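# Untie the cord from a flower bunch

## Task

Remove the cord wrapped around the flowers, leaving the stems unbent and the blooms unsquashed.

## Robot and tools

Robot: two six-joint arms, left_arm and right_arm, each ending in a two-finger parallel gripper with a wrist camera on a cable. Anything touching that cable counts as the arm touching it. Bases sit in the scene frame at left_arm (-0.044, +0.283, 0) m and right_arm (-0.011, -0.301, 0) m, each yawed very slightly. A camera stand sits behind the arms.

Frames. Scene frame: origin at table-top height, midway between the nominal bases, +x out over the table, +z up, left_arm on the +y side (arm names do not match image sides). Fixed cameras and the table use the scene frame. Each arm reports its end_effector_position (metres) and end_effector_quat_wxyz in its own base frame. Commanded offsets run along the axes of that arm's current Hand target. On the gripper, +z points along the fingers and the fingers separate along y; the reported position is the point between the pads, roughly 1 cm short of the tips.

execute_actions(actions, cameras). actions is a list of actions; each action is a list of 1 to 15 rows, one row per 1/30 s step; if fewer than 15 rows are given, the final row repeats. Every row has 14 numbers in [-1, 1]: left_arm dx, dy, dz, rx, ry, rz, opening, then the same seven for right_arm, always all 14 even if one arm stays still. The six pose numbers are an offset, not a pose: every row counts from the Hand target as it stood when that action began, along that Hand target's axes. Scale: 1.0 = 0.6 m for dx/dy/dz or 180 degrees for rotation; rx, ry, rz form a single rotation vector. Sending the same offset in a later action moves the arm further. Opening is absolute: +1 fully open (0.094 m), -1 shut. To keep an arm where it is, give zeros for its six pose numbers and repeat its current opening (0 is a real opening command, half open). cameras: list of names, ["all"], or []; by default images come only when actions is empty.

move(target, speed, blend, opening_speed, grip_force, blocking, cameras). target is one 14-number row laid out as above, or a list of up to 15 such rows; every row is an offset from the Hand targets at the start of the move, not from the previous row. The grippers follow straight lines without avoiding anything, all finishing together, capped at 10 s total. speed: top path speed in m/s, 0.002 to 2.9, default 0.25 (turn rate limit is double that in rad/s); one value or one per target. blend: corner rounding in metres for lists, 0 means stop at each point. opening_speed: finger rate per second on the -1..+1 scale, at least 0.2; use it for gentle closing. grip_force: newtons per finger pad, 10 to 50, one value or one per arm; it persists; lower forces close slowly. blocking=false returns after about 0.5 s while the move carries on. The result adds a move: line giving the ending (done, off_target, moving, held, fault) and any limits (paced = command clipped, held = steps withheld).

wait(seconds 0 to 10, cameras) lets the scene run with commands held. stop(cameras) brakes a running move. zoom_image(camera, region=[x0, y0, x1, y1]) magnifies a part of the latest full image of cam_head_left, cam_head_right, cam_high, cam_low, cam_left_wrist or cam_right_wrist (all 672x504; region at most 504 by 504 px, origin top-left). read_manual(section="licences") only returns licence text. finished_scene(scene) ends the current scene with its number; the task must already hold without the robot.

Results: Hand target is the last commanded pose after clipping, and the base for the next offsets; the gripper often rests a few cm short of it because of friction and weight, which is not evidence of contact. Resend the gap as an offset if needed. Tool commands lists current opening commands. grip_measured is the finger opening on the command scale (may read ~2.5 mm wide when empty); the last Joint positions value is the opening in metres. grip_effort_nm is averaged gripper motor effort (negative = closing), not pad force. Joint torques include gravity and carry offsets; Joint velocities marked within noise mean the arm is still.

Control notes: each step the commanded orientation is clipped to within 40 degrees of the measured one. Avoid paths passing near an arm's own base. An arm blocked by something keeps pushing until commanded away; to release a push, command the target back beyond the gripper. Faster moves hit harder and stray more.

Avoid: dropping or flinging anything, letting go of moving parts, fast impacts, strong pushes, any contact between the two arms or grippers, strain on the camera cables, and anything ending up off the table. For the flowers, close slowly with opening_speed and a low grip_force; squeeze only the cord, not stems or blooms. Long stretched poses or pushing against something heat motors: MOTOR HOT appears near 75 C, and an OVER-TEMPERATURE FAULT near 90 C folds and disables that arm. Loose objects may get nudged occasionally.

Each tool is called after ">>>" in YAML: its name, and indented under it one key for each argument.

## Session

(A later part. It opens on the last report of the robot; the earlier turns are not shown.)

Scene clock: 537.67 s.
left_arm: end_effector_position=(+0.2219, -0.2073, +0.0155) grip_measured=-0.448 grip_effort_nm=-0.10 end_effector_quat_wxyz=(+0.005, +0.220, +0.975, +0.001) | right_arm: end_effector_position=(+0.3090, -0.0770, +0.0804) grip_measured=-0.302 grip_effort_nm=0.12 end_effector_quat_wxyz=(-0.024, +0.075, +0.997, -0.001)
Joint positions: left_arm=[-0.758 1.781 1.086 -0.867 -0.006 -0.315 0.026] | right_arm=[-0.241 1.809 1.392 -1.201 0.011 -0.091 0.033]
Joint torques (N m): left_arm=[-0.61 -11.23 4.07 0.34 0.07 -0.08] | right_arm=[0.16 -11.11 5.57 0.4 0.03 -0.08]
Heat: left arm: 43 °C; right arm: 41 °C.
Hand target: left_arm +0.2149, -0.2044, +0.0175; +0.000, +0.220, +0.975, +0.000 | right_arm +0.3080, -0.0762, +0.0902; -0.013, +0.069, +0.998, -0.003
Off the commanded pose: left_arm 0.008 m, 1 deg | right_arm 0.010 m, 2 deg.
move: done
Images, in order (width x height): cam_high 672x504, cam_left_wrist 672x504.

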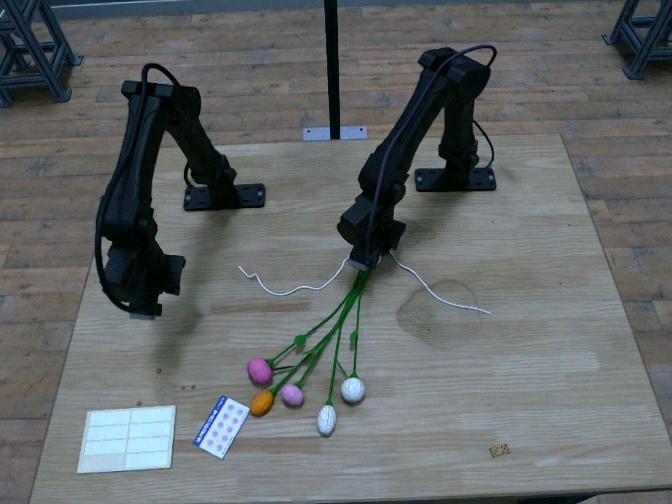

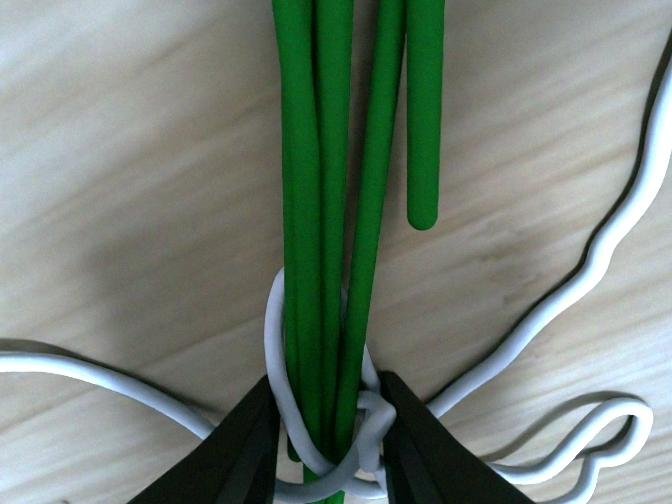

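>>> move:
  target: [0.11, 0.0, 0.0, 0, 0, 0, -0.48, 0, 0, 0, 0, 0, 0, -0.3]
  cameras: ["cam_left_wrist", "cam_high"]
  speed: 0.05
  opening_speed: 0.3

Scene clock: 541.00 s.
left_arm: end_effector_position=(+0.1574, -0.1755, +0.0148) grip_measured=-0.478 grip_effort_nm=-0.11 end_effector_quat_wxyz=(-0.005, +0.220, +0.975, +0.006) | right_arm: end_effector_position=(+0.3090, -0.0770, +0.0804) grip_measured=-0.302 grip_effort_nm=0.11 end_effector_quat_wxyz=(-0.024, +0.075, +0.997, -0.001)
Joint positions: left_arm=[-0.847 1.557 0.833 -0.862 -0.004 -0.403 0.025] | right_arm=[-0.241 1.809 1.392 -1.201 0.011 -0.091 0.033]
Joint torques (N m): left_arm=[-0.55 -8.79 4.42 0.44 0.07 -0.11] | right_arm=[0.17 -11.12 5.59 0.4 0.03 -0.08]
Heat: left arm: 43 °C; right arm: 41 °C.
Hand target: left_arm +0.1552, -0.1759, +0.0174; +0.000, +0.220, +0.975, +0.000 | right_arm +0.3080, -0.0762, +0.0902; -0.013, +0.069, +0.998, -0.003
Off the commanded pose: left_arm 0.004 m, 1 deg | right_arm 0.010 m, 2 deg.
move: done
Images, in order (width x height): cam_high 672x504, cam_left_wrist 672x504.

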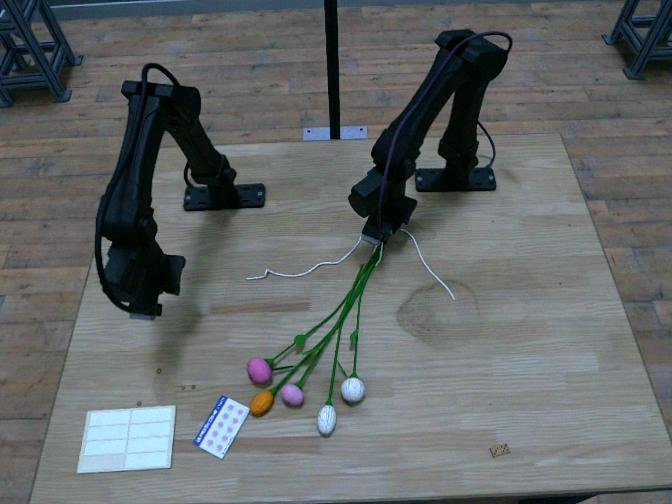

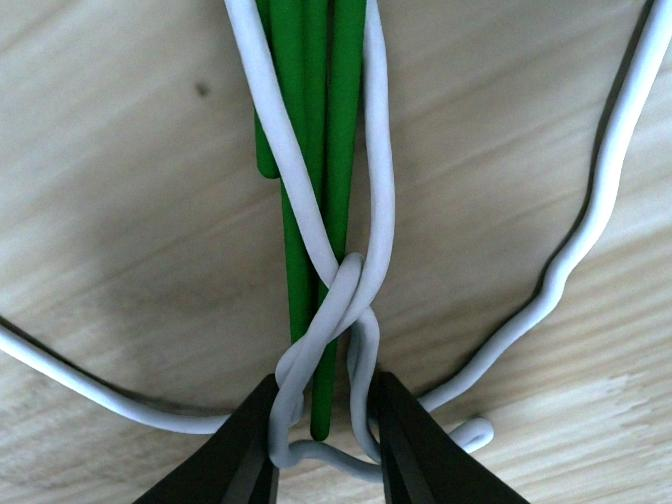

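>>> move:
  target:
    - [0, 0, -0.1, 0, 0, 0, -0.4, 0, 0, 0, 0, 0, 0, -0.3]
    - [-0.2, 0, -0.12, 0, 0, 0, -0.3, 0, 0, 0, 0, 0, 0, -0.3]
  cameras: ["cam_left_wrist", "cam_high"]
  speed: 0.15

Scene clock: 546.57 s.
left_arm: end_effector_position=(+0.2600, -0.2252, +0.0889) grip_measured=-0.302 grip_effort_nm=0.12 end_effector_quat_wxyz=(+0.001, +0.219, +0.976, +0.001) | right_arm: end_effector_position=(+0.3090, -0.0770, +0.0804) grip_measured=-0.302 grip_effort_nm=0.11 end_effector_quat_wxyz=(-0.024, +0.075, +0.997, -0.001)
Joint positions: left_arm=[-0.718 1.854 1.484 -1.2 -0.003 -0.277 0.033] | right_arm=[-0.241 1.809 1.392 -1.201 0.011 -0.091 0.033]
Joint torques (N m): left_arm=[0.2 -9.24 7.57 0.37 0.04 0] | right_arm=[0.17 -11.1 5.57 0.41 0.03 -0.08]
Heat: left arm: 42 °C; right arm: 41 °C.
Hand target: left_arm +0.2635, -0.2276, +0.0894; +0.000, +0.220, +0.975, +0.000 | right_arm +0.3080, -0.0762, +0.0902; -0.013, +0.069, +0.998, -0.003
Off the commanded pose: left_arm 0.004 m, 0 deg | right_arm 0.010 m, 2 deg.
move: done
Images, in order (width x height): cam_high 672x504, cam_left_wrist 672x504.

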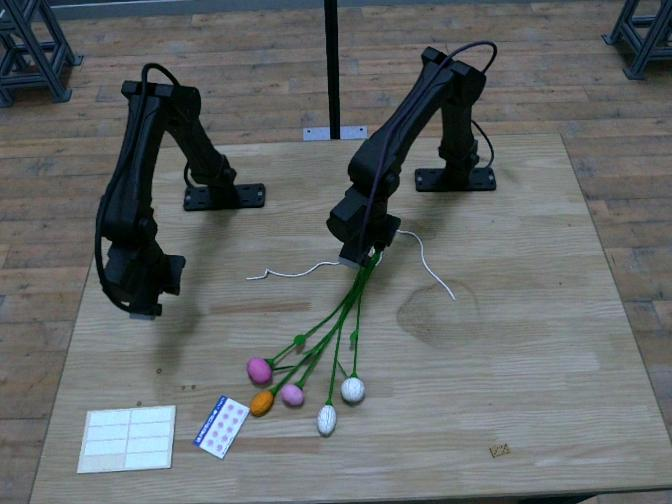

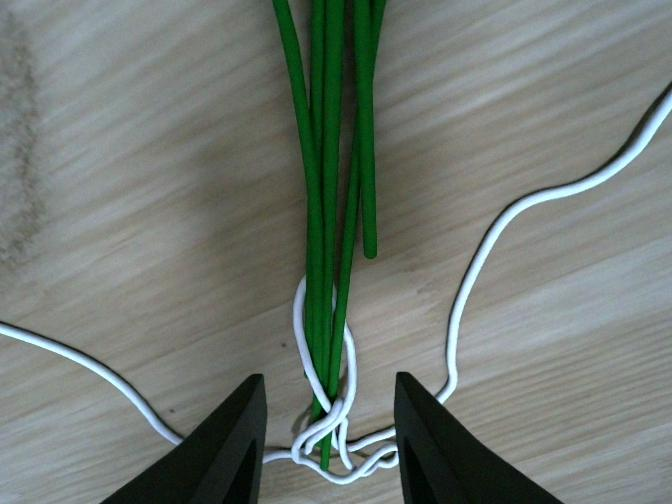

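>>> move:
  target: [-0.03, -0.0035, 0.1257, 0, 0, 0, -0.25, 0, 0, 0, 0, 0, 0, -0.3]
  cameras: ["cam_left_wrist"]
  speed: 0.1

Scene clock: 553.37 s.
left_arm: end_effector_position=(+0.2788, -0.2393, +0.0212) grip_measured=-0.252 grip_effort_nm=0.13 end_effector_quat_wxyz=(+0.006, +0.220, +0.975, -0.002) | right_arm: end_effector_position=(+0.3090, -0.0770, +0.0804) grip_measured=-0.302 grip_effort_nm=0.11 end_effector_quat_wxyz=(-0.024, +0.075, +0.997, -0.001)
Joint positions: left_arm=[-0.713 1.993 1.398 -0.964 -0.003 -0.269 0.035] | right_arm=[-0.241 1.809 1.392 -1.201 0.011 -0.091 0.033]
Joint torques (N m): left_arm=[0.49 -10.63 4.93 0.59 0.04 0] | right_arm=[0.17 -11.12 5.57 0.41 0.03 -0.08]
Heat: left arm: 42 °C; right arm: 41 °C.
Hand target: left_arm +0.2789, -0.2372, +0.0141; +0.000, +0.220, +0.975, +0.000 | right_arm +0.3080, -0.0762, +0.0902; -0.013, +0.069, +0.998, -0.003
Off the commanded pose: left_arm 0.008 m, 1 deg | right_arm 0.010 m, 2 deg.
move: done
Images, in order (width x height): cam_left_wrist 672x504.

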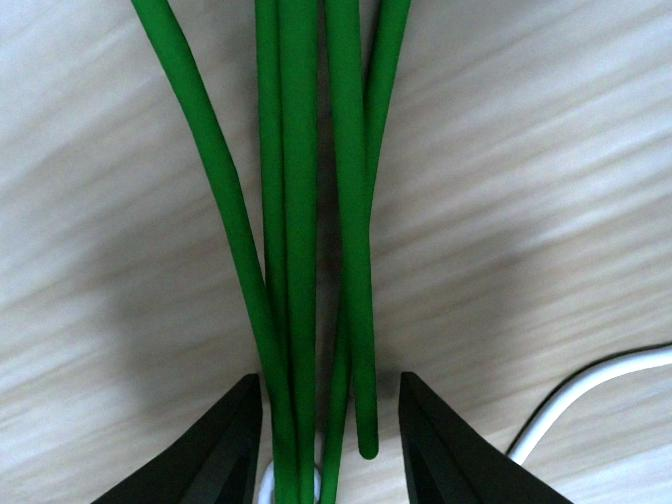

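>>> move:
  target:
    - [0.058, 0.005, 0.0, 0, 0, 0, -0.25, 0, 0, 0, 0, 0, 0, -0.3]
    - [0.067, 0.015, 0.0, 0, 0, 0, -0.5, 0, 0, 0, 0, 0, 0, -0.3]
  cameras: ["cam_left_wrist"]
  speed: 0.05

Scene clock: 560.13 s.
left_arm: end_effector_position=(+0.2537, -0.2192, +0.0162) grip_measured=-0.498 grip_effort_nm=-0.11 end_effector_quat_wxyz=(+0.012, +0.221, +0.975, -0.004) | right_arm: end_effector_position=(+0.3090, -0.0770, +0.0804) grip_measured=-0.302 grip_effort_nm=0.11 end_effector_quat_wxyz=(-0.024, +0.075, +0.997, -0.001)
Joint positions: left_arm=[-0.718 1.876 1.212 -0.882 -0.005 -0.273 0.024] | right_arm=[-0.241 1.809 1.392 -1.201 0.011 -0.091 0.033]
Joint torques (N m): left_arm=[0.46 -11.44 3.74 0.37 0.07 -0.01] | right_arm=[0.17 -11.12 5.57 0.4 0.03 -0.08]
Heat: left arm: 43 °C; right arm: 41 °C.
Hand target: left_arm +0.2466, -0.2118, +0.0141; +0.000, +0.220, +0.975, +0.000 | right_arm +0.3080, -0.0762, +0.0902; -0.013, +0.069, +0.998, -0.003
Off the commanded pose: left_arm 0.011 m, 1 deg | right_arm 0.010 m, 2 deg.
move: off_target (left_arm); target 2's new opening was sent with left_arm's hand 0.012 m and 2 deg from that target
Images, in order (width x height): cam_left_wrist 672x504.

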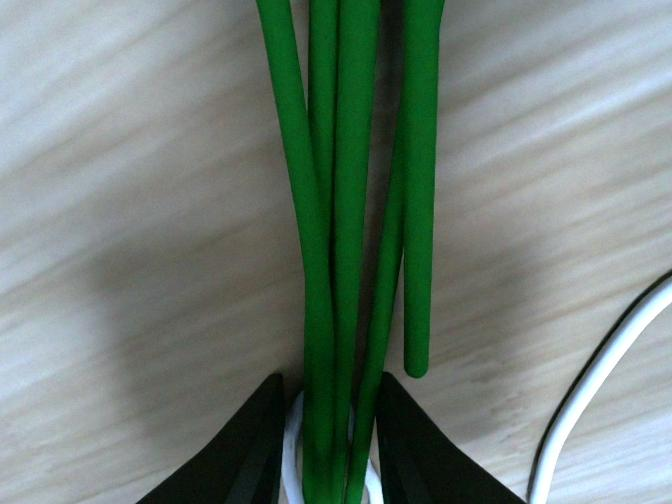

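>>> move:
  target: [0.195, -0.004, -0.006, 0, 0, 0, -0.5, 0, 0, 0, 0, 0, 0, -0.3]
  cameras: ["cam_left_wrist", "cam_high"]
  speed: 0.06

Scene clock: 563.93 s.
left_arm: end_effector_position=(+0.1438, -0.1657, +0.0158) grip_measured=-0.498 grip_effort_nm=-0.10 end_effector_quat_wxyz=(+0.000, +0.221, +0.975, +0.002) | right_arm: end_effector_position=(+0.3090, -0.0770, +0.0804) grip_measured=-0.302 grip_effort_nm=0.11 end_effector_quat_wxyz=(-0.024, +0.075, +0.997, -0.001)
Joint positions: left_arm=[-0.864 1.478 0.764 -0.859 -0.004 -0.419 0.024] | right_arm=[-0.241 1.809 1.392 -1.201 0.011 -0.091 0.033]
Joint torques (N m): left_arm=[-0.54 -7.71 4.44 0.36 0.05 -0.12] | right_arm=[0.17 -11.12 5.57 0.41 0.03 -0.08]
Heat: left arm: 43 °C; right arm: 41 °C.
Hand target: left_arm +0.1399, -0.1637, +0.0176; +0.000, +0.220, +0.975, +0.000 | right_arm +0.3080, -0.0762, +0.0902; -0.013, +0.069, +0.998, -0.003
Off the commanded pose: left_arm 0.005 m, 0 deg | right_arm 0.010 m, 2 deg.
move: done
Images, in order (width x height): cam_high 672x504, cam_left_wrist 672x504.

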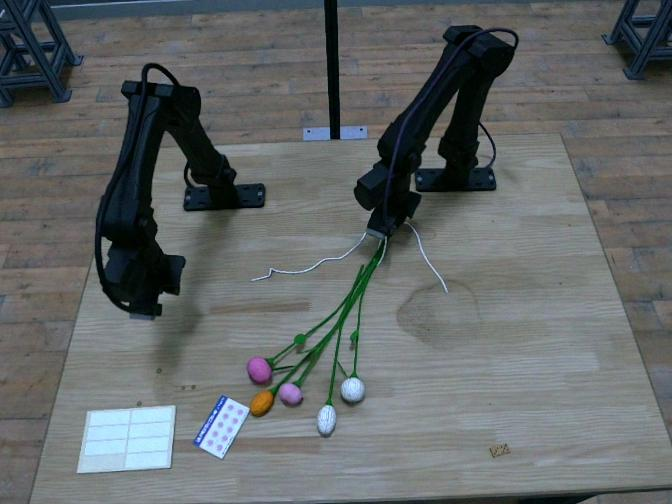

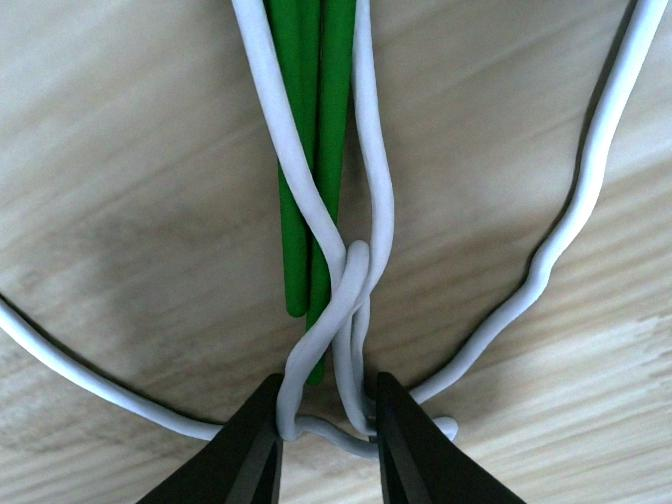

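>>> move:
  target: [0, 0, 0, 0, 0, 0, -1, 0, 0, 0, 0, 0, 0, -0.3]
  cameras: ["cam_left_wrist"]
  opening_speed: 0.5

>>> zoom_image:
  camera: "cam_left_wrist"
  region: [220, 220, 480, 504]

Scene clock: 570.57 s.
left_arm: end_effector_position=(+0.1426, -0.1645, +0.0167) grip_measured=-0.938 grip_effort_nm=-1.01 end_effector_quat_wxyz=(-0.001, +0.220, +0.975, +0.003) | right_arm: end_effector_position=(+0.3090, -0.0770, +0.0804) grip_measured=-0.302 grip_effort_nm=0.11 end_effector_quat_wxyz=(-0.024, +0.075, +0.997, -0.001)
Joint positions: left_arm=[-0.864 1.474 0.764 -0.867 -0.003 -0.42 0.003] | right_arm=[-0.241 1.809 1.392 -1.201 0.011 -0.091 0.033]
Joint torques (N m): left_arm=[-0.53 -7.27 4.44 0.43 0.05 -0.09] | right_arm=[0.18 -11.12 5.56 0.4 0.03 -0.08]
Heat: left arm: 42 °C; right arm: 41 °C.
Hand target: left_arm +0.1399, -0.1636, +0.0176; +0.000, +0.220, +0.975, +0.000 | right_arm +0.3080, -0.0762, +0.0902; -0.013, +0.069, +0.998, -0.003
Off the commanded pose: left_arm 0.003 m, 0 deg | right_arm 0.010 m, 2 deg.
move: done
Images, in order (width x height): cam_left_wrist 672x504.

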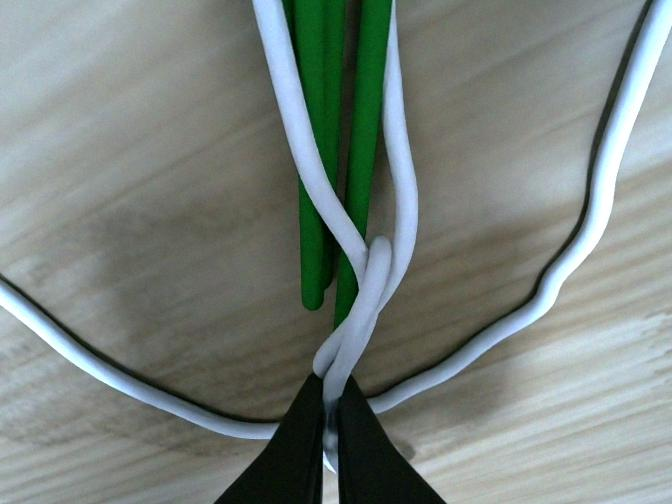

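Scaled by 1.775 from the camera's 672x504 image, which has a finer 960x720 frame.

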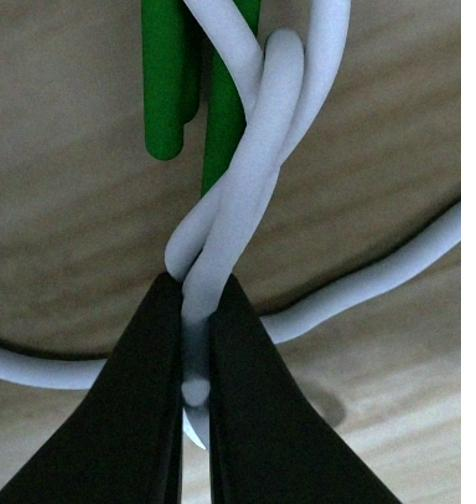

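>>> move:
  target: [0.085, 0.0, -0.008, 0, 0, 0, -1, 0, 0, 0, 0, 0, 0, -0.3]
  cameras: ["cam_left_wrist", "cam_high"]
  speed: 0.05

Scene clock: 573.13 s.
left_arm: end_effector_position=(+0.0983, -0.1460, +0.0222) grip_measured=-0.939 grip_effort_nm=-1.02 end_effector_quat_wxyz=(+0.004, +0.220, +0.975, -0.002) | right_arm: end_effector_position=(+0.3090, -0.0770, +0.0804) grip_measured=-0.302 grip_effort_nm=0.11 end_effector_quat_wxyz=(-0.024, +0.075, +0.997, -0.001)
Joint positions: left_arm=[-0.987 1.27 0.631 -0.924 -0.003 -0.542 0.003] | right_arm=[-0.241 1.809 1.392 -1.201 0.011 -0.091 0.033]
Joint torques (N m): left_arm=[-0.49 -5.22 4.57 0.29 0.04 -0.14] | right_arm=[0.16 -11.12 5.59 0.4 0.03 -0.07]
Heat: left arm: 42 °C; right arm: 41 °C.
Hand target: left_arm +0.0938, -0.1418, +0.0224; +0.000, +0.220, +0.975, +0.000 | right_arm +0.3080, -0.0762, +0.0902; -0.013, +0.069, +0.998, -0.003
Off the commanded pose: left_arm 0.006 m, 0 deg | right_arm 0.010 m, 2 deg.
move: done
Images, in order (width x height): cam_high 672x504, cam_left_wrist 672x504.

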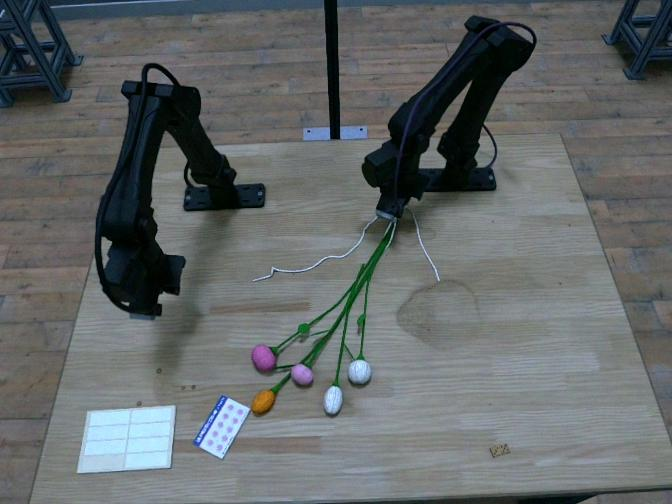

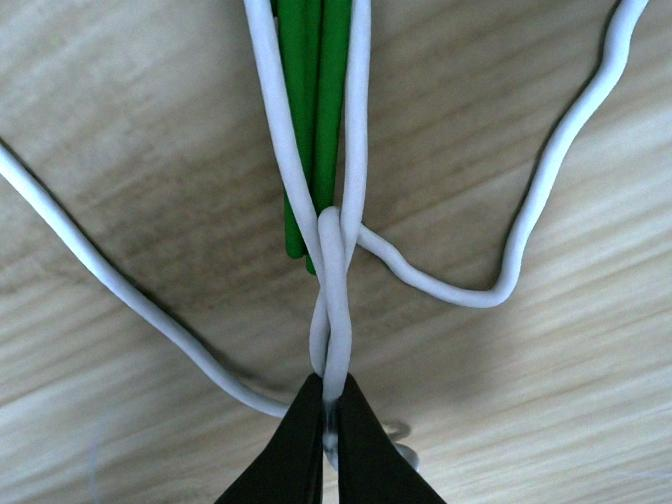

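>>> zoom_image:
  camera: "cam_left_wrist"
  region: [200, 120, 460, 500]

Scaled by 1.326 from the camera's 672x504 image, which has a finer 960x720 frame.

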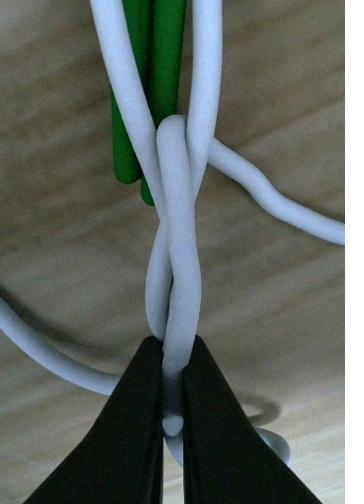

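>>> zoom_image:
  camera: "cam_high"
  region: [320, 180, 480, 320]

Scaled by 3.150 from the camera's 672x504 image, which has a finer 960x720 frame.

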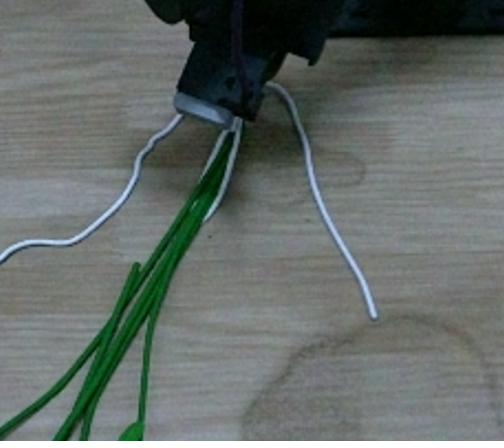

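>>> move:
  target:
    - [0, 0, 0, 0, 0, 0, -0.6, 0, 0, 0, 0, 0, 0, -0.3]
    - [0, 0, -0.12, 0, 0, 0, -0.6, 0, 0, 0, 0, 0, 0, -0.3]
    - [-0.2, 0, -0.13, 0, 0, 0, -0.3, 0, 0, 0, 0, 0, 0, -0.3]
  cameras: ["cam_left_wrist", "cam_high"]
  speed: 0.15

Scene clock: 612.47 s.
left_arm: end_effector_position=(+0.1978, -0.1902, +0.0975) grip_measured=-0.302 grip_effort_nm=0.12 end_effector_quat_wxyz=(-0.003, +0.219, +0.976, +0.003) | right_arm: end_effector_position=(+0.3090, -0.0770, +0.0804) grip_measured=-0.302 grip_effort_nm=0.11 end_effector_quat_wxyz=(-0.024, +0.075, +0.997, -0.001)
Joint positions: left_arm=[-0.77 1.597 1.219 -1.202 -0.001 -0.329 0.033] | right_arm=[-0.241 1.809 1.392 -1.201 0.011 -0.091 0.033]
Joint torques (N m): left_arm=[0.24 -6.8 7.51 0.38 0.02 0.01] | right_arm=[0.17 -11.12 5.57 0.41 0.03 -0.08]
Heat: left arm: 39 °C; right arm: 41 °C.
Hand target: left_arm +0.2021, -0.1934, +0.1005; +0.000, +0.220, +0.975, +0.000 | right_arm +0.3080, -0.0762, +0.0902; -0.013, +0.069, +0.998, -0.003
Off the commanded pose: left_arm 0.006 m, 0 deg | right_arm 0.010 m, 2 deg.
move: done
Images, in order (width x height): cam_high 672x504, cam_left_wrist 672x504.

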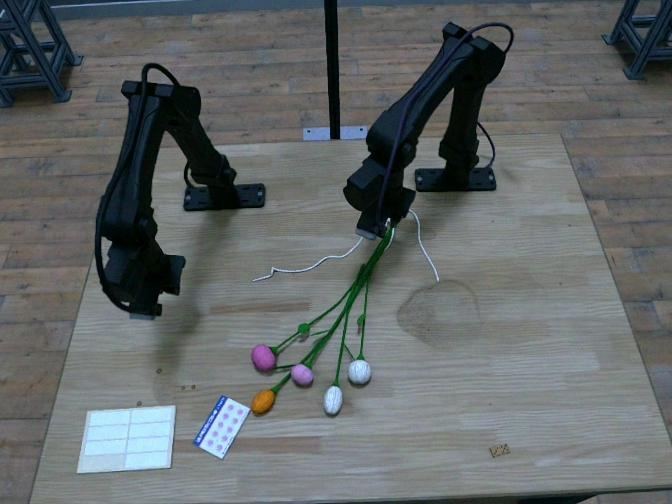

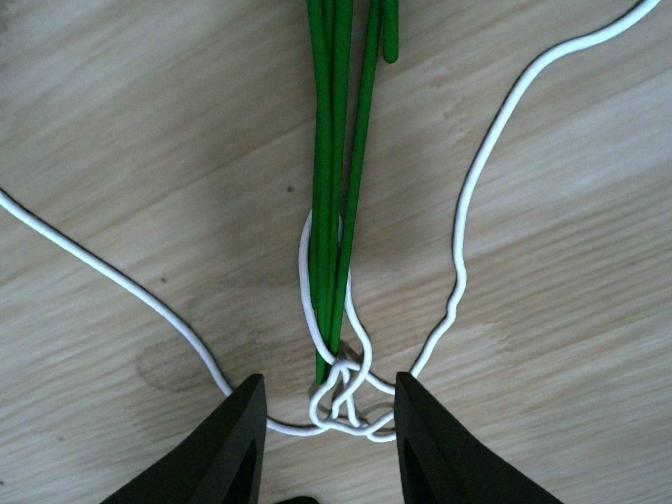

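>>> move:
  target: [-0.05, -0.005, 0.144, 0, 0, 0, -0.5, 0, 0, 0, 0, 0, 0, -0.3]
  cameras: ["cam_left_wrist"]
  speed: 0.1

Scene clock: 618.03 s.
left_arm: end_effector_position=(+0.2283, -0.2114, +0.0206) grip_measured=-0.498 grip_effort_nm=-0.11 end_effector_quat_wxyz=(+0.006, +0.220, +0.975, -0.002) | right_arm: end_effector_position=(+0.3090, -0.0770, +0.0804) grip_measured=-0.302 grip_effort_nm=0.11 end_effector_quat_wxyz=(-0.024, +0.075, +0.997, -0.001)
Joint positions: left_arm=[-0.751 1.795 1.126 -0.889 -0.002 -0.307 0.024] | right_arm=[-0.241 1.809 1.392 -1.201 0.011 -0.091 0.033]
Joint torques (N m): left_arm=[0.49 -8.17 4.68 0.57 0.03 0.01] | right_arm=[0.16 -11.12 5.57 0.41 0.03 -0.07]
Heat: left arm: 39 °C; right arm: 41 °C.
Hand target: left_arm +0.2279, -0.2090, +0.0140; +0.000, +0.220, +0.975, +0.000 | right_arm +0.3080, -0.0762, +0.0902; -0.013, +0.069, +0.998, -0.003
Off the commanded pose: left_arm 0.007 m, 1 deg | right_arm 0.010 m, 2 deg.
move: done
Images, in order (width x height): cam_left_wrist 672x504.

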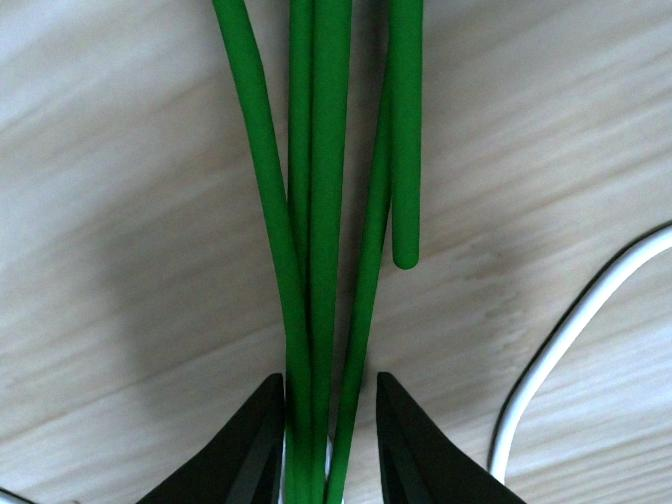

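>>> move:
  target:
    - [0.03, 0.004, -0.002, 0, 0, 0, -0.62, 0, 0, 0, 0, 0, 0, -0.3]
  cameras: ["cam_left_wrist"]
  speed: 0.05
  opening_speed: 0.4

Scene clock: 620.50 s.
left_arm: end_effector_position=(+0.2201, -0.2038, +0.0152) grip_measured=-0.618 grip_effort_nm=-0.11 end_effector_quat_wxyz=(+0.007, +0.220, +0.975, -0.003) | right_arm: end_effector_position=(+0.3090, -0.0770, +0.0804) grip_measured=-0.302 grip_effort_nm=0.11 end_effector_quat_wxyz=(-0.024, +0.075, +0.997, -0.001)
Joint positions: left_arm=[-0.751 1.763 1.062 -0.855 -0.002 -0.307 0.018] | right_arm=[-0.241 1.809 1.392 -1.201 0.011 -0.091 0.033]
Joint torques (N m): left_arm=[-0.51 -10.63 3.85 0.36 0.03 -0.08] | right_arm=[0.17 -11.12 5.59 0.41 0.03 -0.08]
Heat: left arm: 39 °C; right arm: 41 °C.
Hand target: left_arm +0.2126, -0.1990, +0.0152; +0.000, +0.220, +0.975, +0.000 | right_arm +0.3080, -0.0762, +0.0902; -0.013, +0.069, +0.998, -0.003
Off the commanded pose: left_arm 0.009 m, 1 deg | right_arm 0.010 m, 2 deg.
move: done
Images, in order (width x height): cam_left_wrist 672x504.

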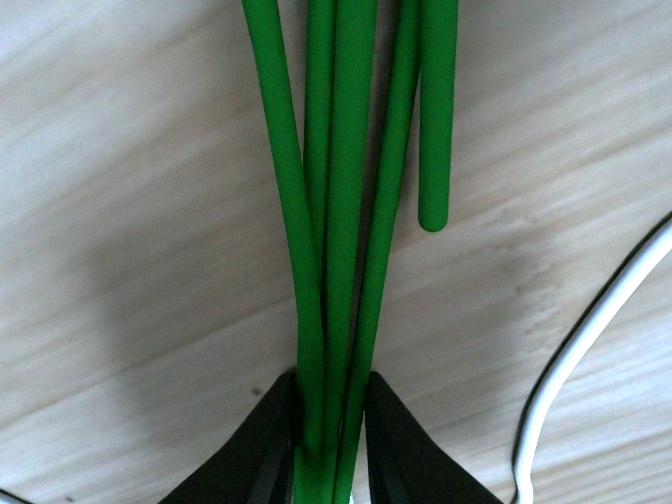

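>>> move:
  target: [0.08, 0.002, -0.003, 0, 0, 0, -0.62, 0, 0, 0, 0, 0, 0, -0.3]
  cameras: ["cam_left_wrist", "cam_high"]
  speed: 0.05

Scene clock: 623.23 s.
left_arm: end_effector_position=(+0.1734, -0.1786, +0.0140) grip_measured=-0.618 grip_effort_nm=-0.11 end_effector_quat_wxyz=(-0.002, +0.220, +0.975, +0.003) | right_arm: end_effector_position=(+0.3090, -0.0770, +0.0804) grip_measured=-0.302 grip_effort_nm=0.11 end_effector_quat_wxyz=(-0.024, +0.075, +0.997, -0.001)
Joint positions: left_arm=[-0.806 1.6 0.873 -0.85 -0.002 -0.361 0.018] | right_arm=[-0.241 1.809 1.392 -1.201 0.011 -0.091 0.033]
Joint torques (N m): left_arm=[-0.61 -9.33 4.4 0.37 0.04 0.03] | right_arm=[0.16 -11.12 5.57 0.41 0.03 -0.07]
Heat: left arm: 40 °C; right arm: 41 °C.
Hand target: left_arm +0.1699, -0.1773, +0.0170; +0.000, +0.220, +0.975, +0.001 | right_arm +0.3080, -0.0762, +0.0902; -0.013, +0.069, +0.998, -0.003
Off the commanded pose: left_arm 0.005 m, 0 deg | right_arm 0.010 m, 2 deg.
move: done
Images, in order (width x height): cam_high 672x504, cam_left_wrist 672x504.

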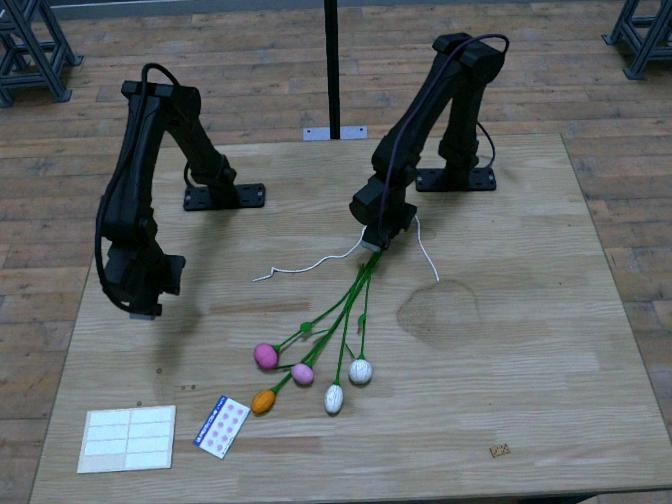

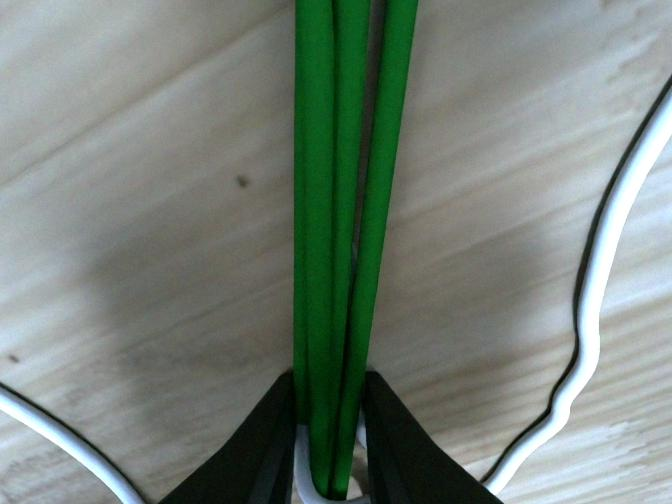

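>>> move:
  target: [0.09, 0.001, -0.002, 0, 0, 0, -0.62, 0, 0, 0, 0, 0, 0, -0.3]
  cameras: ["cam_left_wrist", "cam_high"]
  speed: 0.05

Scene clock: 626.13 s.
left_arm: end_effector_position=(+0.1247, -0.1559, +0.0169) grip_measured=-0.618 grip_effort_nm=-0.11 end_effector_quat_wxyz=(+0.000, +0.221, +0.975, +0.001) | right_arm: end_effector_position=(+0.3090, -0.0770, +0.0804) grip_measured=-0.302 grip_effort_nm=0.11 end_effector_quat_wxyz=(-0.024, +0.075, +0.997, -0.001)
Joint positions: left_arm=[-0.903 1.395 0.699 -0.877 -0.001 -0.458 0.018] | right_arm=[-0.241 1.809 1.392 -1.201 0.011 -0.091 0.033]
Joint torques (N m): left_arm=[-0.54 -6.68 4.49 0.37 0.03 -0.11] | right_arm=[0.18 -11.12 5.57 0.41 0.03 -0.07]
Heat: left arm: 40 °C; right arm: 41 °C.
Hand target: left_arm +0.1214, -0.1536, +0.0182; +0.000, +0.220, +0.975, +0.000 | right_arm +0.3080, -0.0762, +0.0902; -0.013, +0.069, +0.998, -0.003
Off the commanded pose: left_arm 0.004 m, 0 deg | right_arm 0.010 m, 2 deg.
move: done
Images, in order (width x height): cam_high 672x504, cam_left_wrist 672x504.

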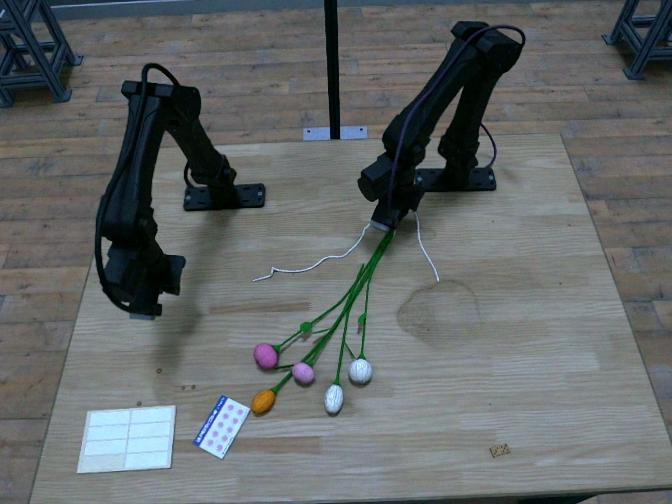

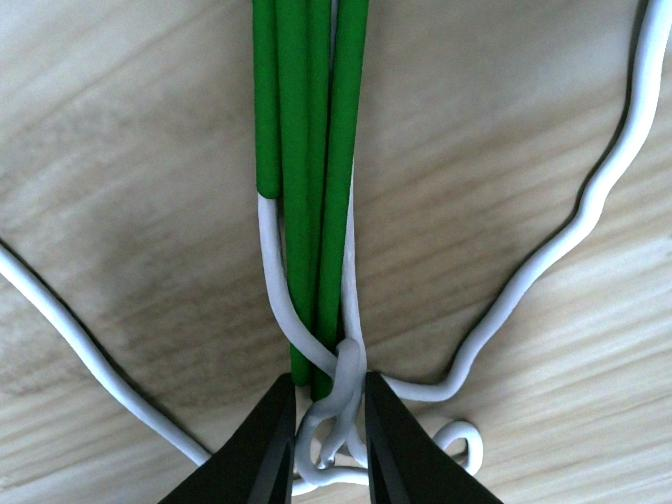

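>>> move:
  target:
    - [0, 0, -0.15, 0, 0, 0, -0.3, 0, 0, 0, 0, 0, 0, -0.3]
    - [0.0, 0.2, -0.2, 0, 0, 0, -0.3, 0, 0, 0, 0, 0, 0, -0.3]
  cameras: ["cam_left_wrist", "cam_high"]
  speed: 0.15

Scene clock: 665.73 s.
left_arm: end_effector_position=(+0.1700, -0.0441, +0.1325) grip_measured=-0.302 grip_effort_nm=0.12 end_effector_quat_wxyz=(-0.007, +0.220, +0.976, +0.004) | right_arm: end_effector_position=(+0.3090, -0.0770, +0.0804) grip_measured=-0.302 grip_effort_nm=0.11 end_effector_quat_wxyz=(-0.024, +0.075, +0.997, -0.001)
Joint positions: left_arm=[-0.268 1.214 1.041 -1.413 -0.008 0.175 0.033] | right_arm=[-0.241 1.809 1.392 -1.201 0.011 -0.091 0.033]
Joint torques (N m): left_arm=[0.49 -3.38 7.49 0.34 0.1 -0.03] | right_arm=[0.17 -11.14 5.59 0.41 0.03 -0.08]
Heat: left arm: 38 °C; right arm: 41 °C.
Hand target: left_arm +0.1729, -0.0453, +0.1383; +0.000, +0.220, +0.975, +0.000 | right_arm +0.3080, -0.0762, +0.0902; -0.013, +0.069, +0.998, -0.003
Off the commanded pose: left_arm 0.007 m, 1 deg | right_arm 0.010 m, 2 deg.
move: done
Images, in order (width x height): cam_high 672x504, cam_left_wrist 672x504.

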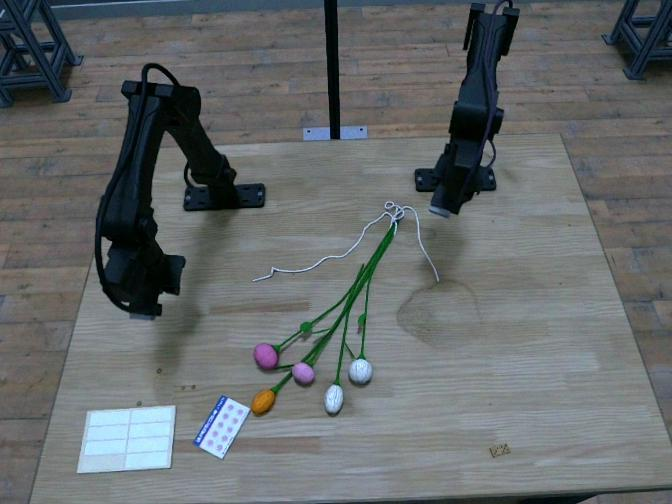

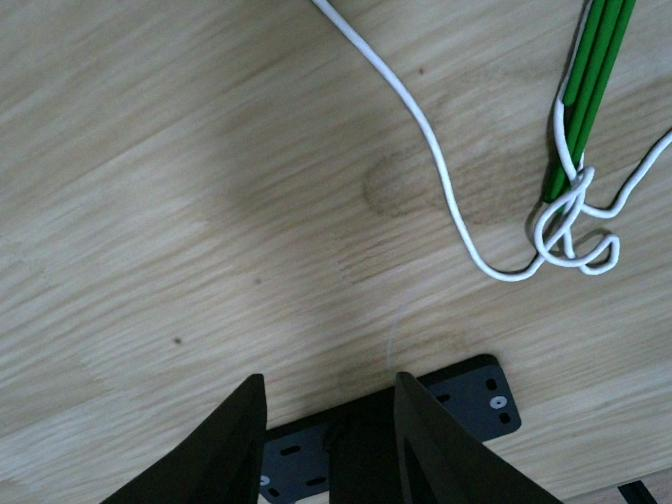

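>>> zoom_image:
  camera: "cam_high"
  region: [240, 190, 460, 420]

>>> zoom_image:
  camera: "cam_left_wrist"
  region: [460, 60, 672, 300]

Scaled by 2.191 from the camera's 672x504 image, which has a finer 960x720 frame.

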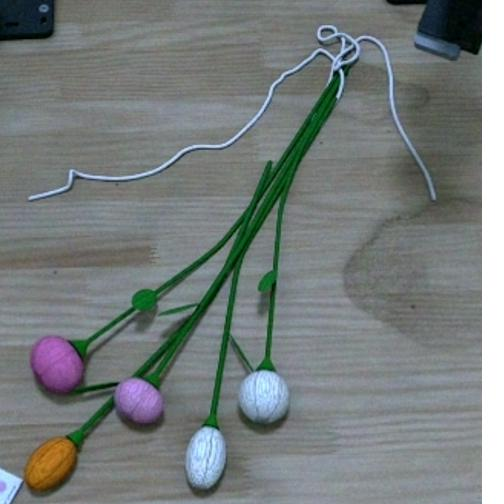

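Scaled by 2.100 from the camera's 672x504 image, which has a finer 960x720 frame.

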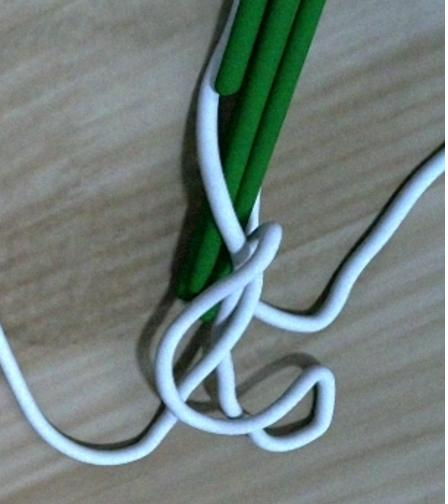

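>>> move:
  target: [-0.1405, -0.1994, 0.06, 0, 0, 0, -0.5, 0, 0, 0, 0, 0, 0, -0.3]
  cameras: ["cam_left_wrist"]
  speed: 0.2

Scene clock: 670.67 s.
left_arm: end_effector_position=(+0.1910, -0.1833, +0.0982) grip_measured=-0.498 grip_effort_nm=-0.10 end_effector_quat_wxyz=(-0.012, +0.222, +0.975, +0.005) | right_arm: end_effector_position=(+0.3090, -0.0770, +0.0804) grip_measured=-0.302 grip_effort_nm=0.11 end_effector_quat_wxyz=(-0.024, +0.075, +0.997, -0.001)
Joint positions: left_arm=[-0.766 1.576 1.201 -1.221 0.003 -0.319 0.024] | right_arm=[-0.241 1.809 1.392 -1.201 0.011 -0.091 0.033]
Joint torques (N m): left_arm=[-0.25 -6.76 7.62 0.49 -0.02 -0.09] | right_arm=[0.17 -11.11 5.59 0.4 0.03 -0.08]
Heat: left arm: 39 °C; right arm: 41 °C.
Hand target: left_arm +0.1977, -0.1895, +0.1023; +0.000, +0.220, +0.975, +0.000 | right_arm +0.3080, -0.0762, +0.0902; -0.013, +0.069, +0.998, -0.003
Off the commanded pose: left_arm 0.010 m, 1 deg | right_arm 0.010 m, 2 deg.
move: done
Images, in order (width x height): cam_left_wrist 672x504.

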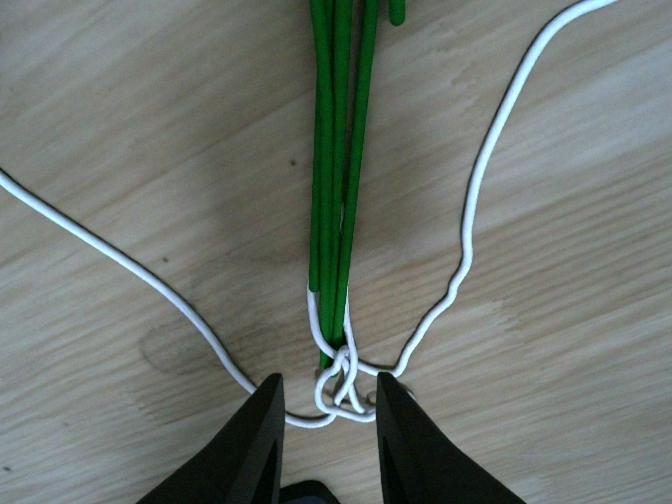

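>>> move:
  target:
    - [-0.075, -0.006, 0.1467, 0, 0, 0, -0.5, 0, 0, 0, 0, 0, 0, -0.3]
  cameras: ["cam_left_wrist"]
  speed: 0.1

Scene clock: 674.23 s.
left_arm: end_effector_position=(+0.2332, -0.2103, +0.0216) grip_measured=-0.498 grip_effort_nm=-0.11 end_effector_quat_wxyz=(-0.004, +0.219, +0.976, +0.002) | right_arm: end_effector_position=(+0.3090, -0.0770, +0.0804) grip_measured=-0.302 grip_effort_nm=0.11 end_effector_quat_wxyz=(-0.024, +0.075, +0.997, -0.001)
Joint positions: left_arm=[-0.737 1.822 1.165 -0.922 0 -0.296 0.024] | right_arm=[-0.241 1.809 1.392 -1.201 0.011 -0.091 0.033]
Joint torques (N m): left_arm=[0.14 -8.24 4.68 0.79 0.02 0] | right_arm=[0.18 -11.12 5.57 0.4 0.03 -0.07]
Heat: left arm: 39 °C; right arm: 41 °C.
Hand target: left_arm +0.2367, -0.2120, +0.0142; +0.000, +0.220, +0.975, +0.000 | right_arm +0.3080, -0.0762, +0.0902; -0.013, +0.069, +0.998, -0.003
Off the commanded pose: left_arm 0.008 m, 0 deg | right_arm 0.010 m, 2 deg.
move: done
Images, in order (width x height): cam_left_wrist 672x504.

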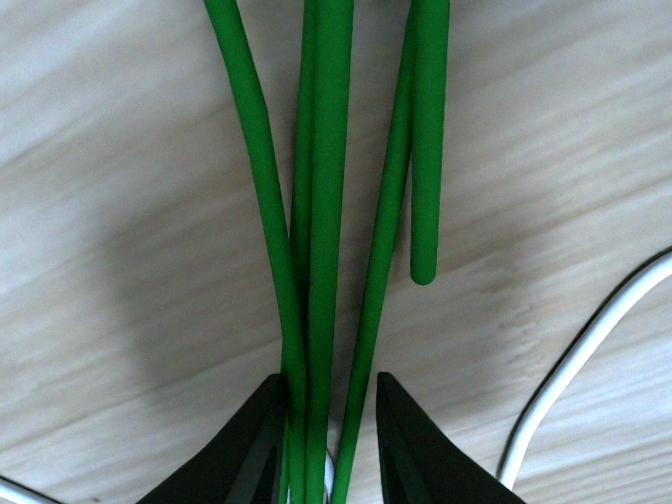

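>>> move:
  target:
    - [0.02, 0.006, -0.001, 0, 0, 0, -0.66, 0, 0, 0, 0, 0, 0, -0.3]
  cameras: ["cam_left_wrist"]
  speed: 0.05
  opening_speed: 0.4

Scene clock: 676.47 s.
left_arm: end_effector_position=(+0.2333, -0.2070, +0.0197) grip_measured=-0.657 grip_effort_nm=-0.13 end_effector_quat_wxyz=(+0.009, +0.220, +0.975, +0.003) | right_arm: end_effector_position=(+0.3090, -0.0770, +0.0804) grip_measured=-0.302 grip_effort_nm=0.11 end_effector_quat_wxyz=(-0.024, +0.075, +0.997, -0.001)
Joint positions: left_arm=[-0.737 1.799 1.127 -0.886 -0.014 -0.294 0.016] | right_arm=[-0.241 1.809 1.392 -1.201 0.011 -0.091 0.033]
Joint torques (N m): left_arm=[0.25 -9.88 3.54 0.56 0.15 -0.02] | right_arm=[0.16 -11.12 5.57 0.41 0.03 -0.07]
Heat: left arm: 38 °C; right arm: 41 °C.
Hand target: left_arm +0.2275, -0.2037, +0.0149; +0.000, +0.220, +0.975, +0.000 | right_arm +0.3080, -0.0762, +0.0902; -0.013, +0.069, +0.998, -0.003
Off the commanded pose: left_arm 0.008 m, 1 deg | right_arm 0.010 m, 2 deg.
move: done
Images, in order (width x height): cam_left_wrist 672x504.

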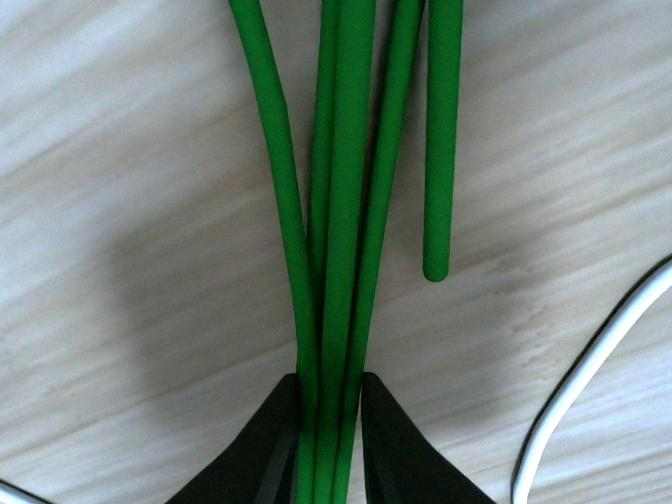

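>>> move:
  target:
    - [0.19, 0.004, -0.005, 0, 0, 0, -0.66, 0, 0, 0, 0, 0, 0, -0.3]
  cameras: ["cam_left_wrist", "cam_high"]
  speed: 0.05

Scene clock: 680.30 s.
left_arm: end_effector_position=(+0.1329, -0.1575, +0.0174) grip_measured=-0.658 grip_effort_nm=-0.11 end_effector_quat_wxyz=(+0.009, +0.220, +0.975, -0.002) | right_arm: end_effector_position=(+0.3090, -0.0770, +0.0804) grip_measured=-0.302 grip_effort_nm=0.11 end_effector_quat_wxyz=(-0.024, +0.075, +0.997, -0.001)
Joint positions: left_arm=[-0.881 1.402 0.707 -0.859 -0.007 -0.437 0.016] | right_arm=[-0.241 1.809 1.392 -1.201 0.011 -0.091 0.033]
Joint torques (N m): left_arm=[-0.59 -6.67 4.33 0.28 0.08 -0.07] | right_arm=[0.17 -11.12 5.59 0.41 0.03 -0.08]
Heat: left arm: 38 °C; right arm: 41 °C.
Hand target: left_arm +0.1256, -0.1525, +0.0178; +0.000, +0.220, +0.975, +0.000 | right_arm +0.3080, -0.0762, +0.0902; -0.013, +0.069, +0.998, -0.003
Off the commanded pose: left_arm 0.009 m, 1 deg | right_arm 0.010 m, 2 deg.
move: done
Images, in order (width x height): cam_high 672x504, cam_left_wrist 672x504.

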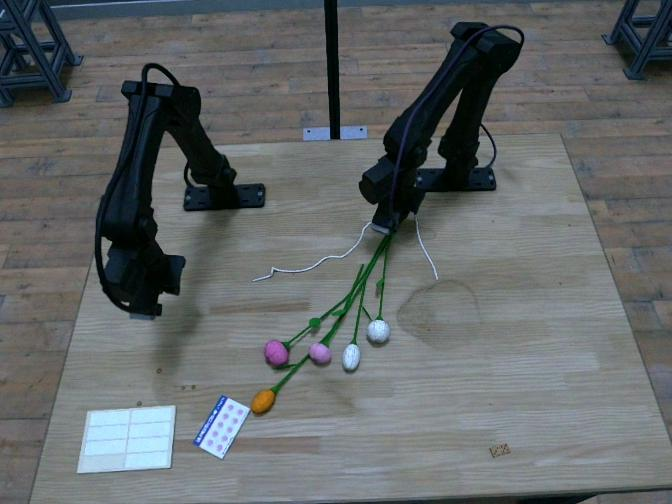

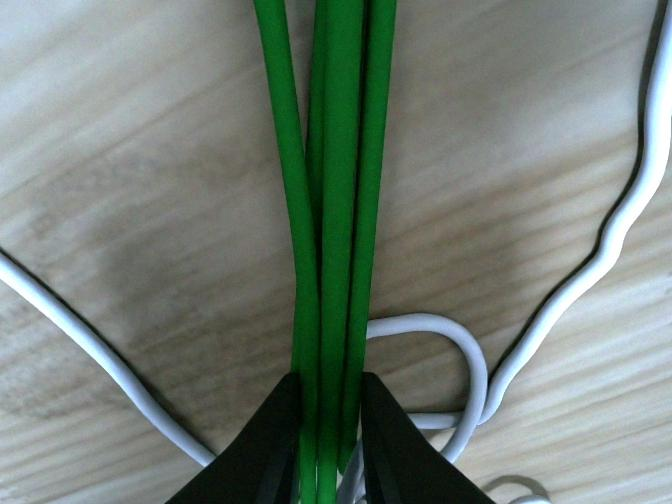

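>>> move:
  target:
    - [0, 0, 0, 0, 0, 0, -0.4, 0, 0, 0, 0, 0, 0, -0.3]
    - [0, 0, -0.12, 0, 0, 0, -0.4, 0, 0, 0, 0, 0, 0, -0.3]
    - [-0.11, 0, -0.14, 0, 0, 0, -0.3, 0, 0, 0, 0, 0, 0, -0.3]
  cameras: ["cam_left_wrist", "cam_high"]
  speed: 0.15

>>> zoom_image:
  camera: "cam_left_wrist"
  region: [220, 120, 520, 420]

Scene clock: 685.63 s.
left_arm: end_effector_position=(+0.1817, -0.1784, +0.0985) grip_measured=-0.302 grip_effort_nm=0.12 end_effector_quat_wxyz=(-0.001, +0.219, +0.976, +0.002) | right_arm: end_effector_position=(+0.3090, -0.0770, +0.0804) grip_measured=-0.302 grip_effort_nm=0.11 end_effector_quat_wxyz=(-0.024, +0.075, +0.997, -0.001)
Joint positions: left_arm=[-0.782 1.518 1.146 -1.203 -0.002 -0.339 0.033] | right_arm=[-0.241 1.809 1.392 -1.201 0.011 -0.091 0.033]
Joint torques (N m): left_arm=[0.27 -5.93 7.46 0.35 0.03 0.01] | right_arm=[0.18 -11.12 5.56 0.41 0.03 -0.07]
Heat: left arm: 38 °C; right arm: 41 °C.
Hand target: left_arm +0.1851, -0.1809, +0.1018; +0.000, +0.220, +0.975, +0.000 | right_arm +0.3080, -0.0762, +0.0902; -0.013, +0.069, +0.998, -0.003
Off the commanded pose: left_arm 0.005 m, 0 deg | right_arm 0.010 m, 2 deg.
move: done
Images, in order (width x height): cam_high 672x504, cam_left_wrist 672x504.

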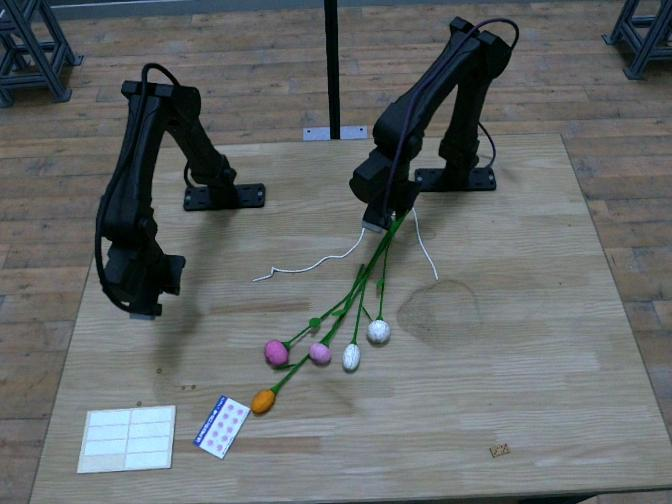

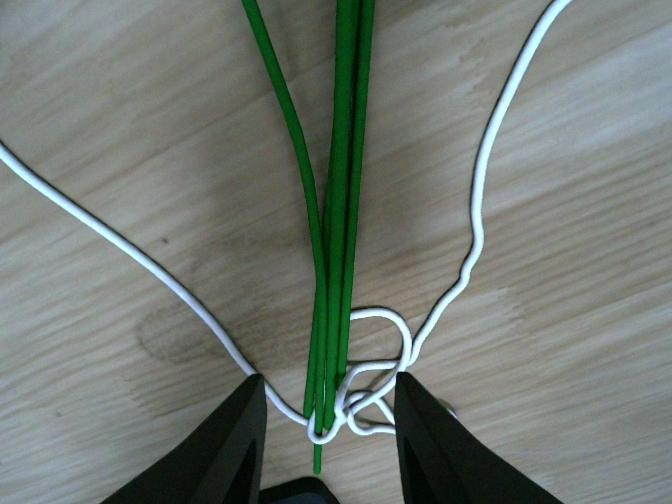

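Scaled by 1.680 from the camera's 672x504 image, which has a finer 960x720 frame.

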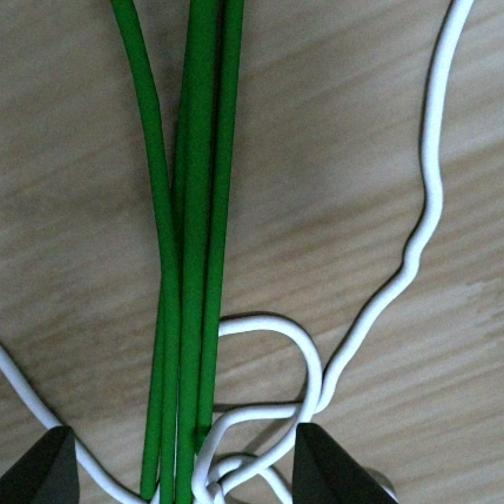

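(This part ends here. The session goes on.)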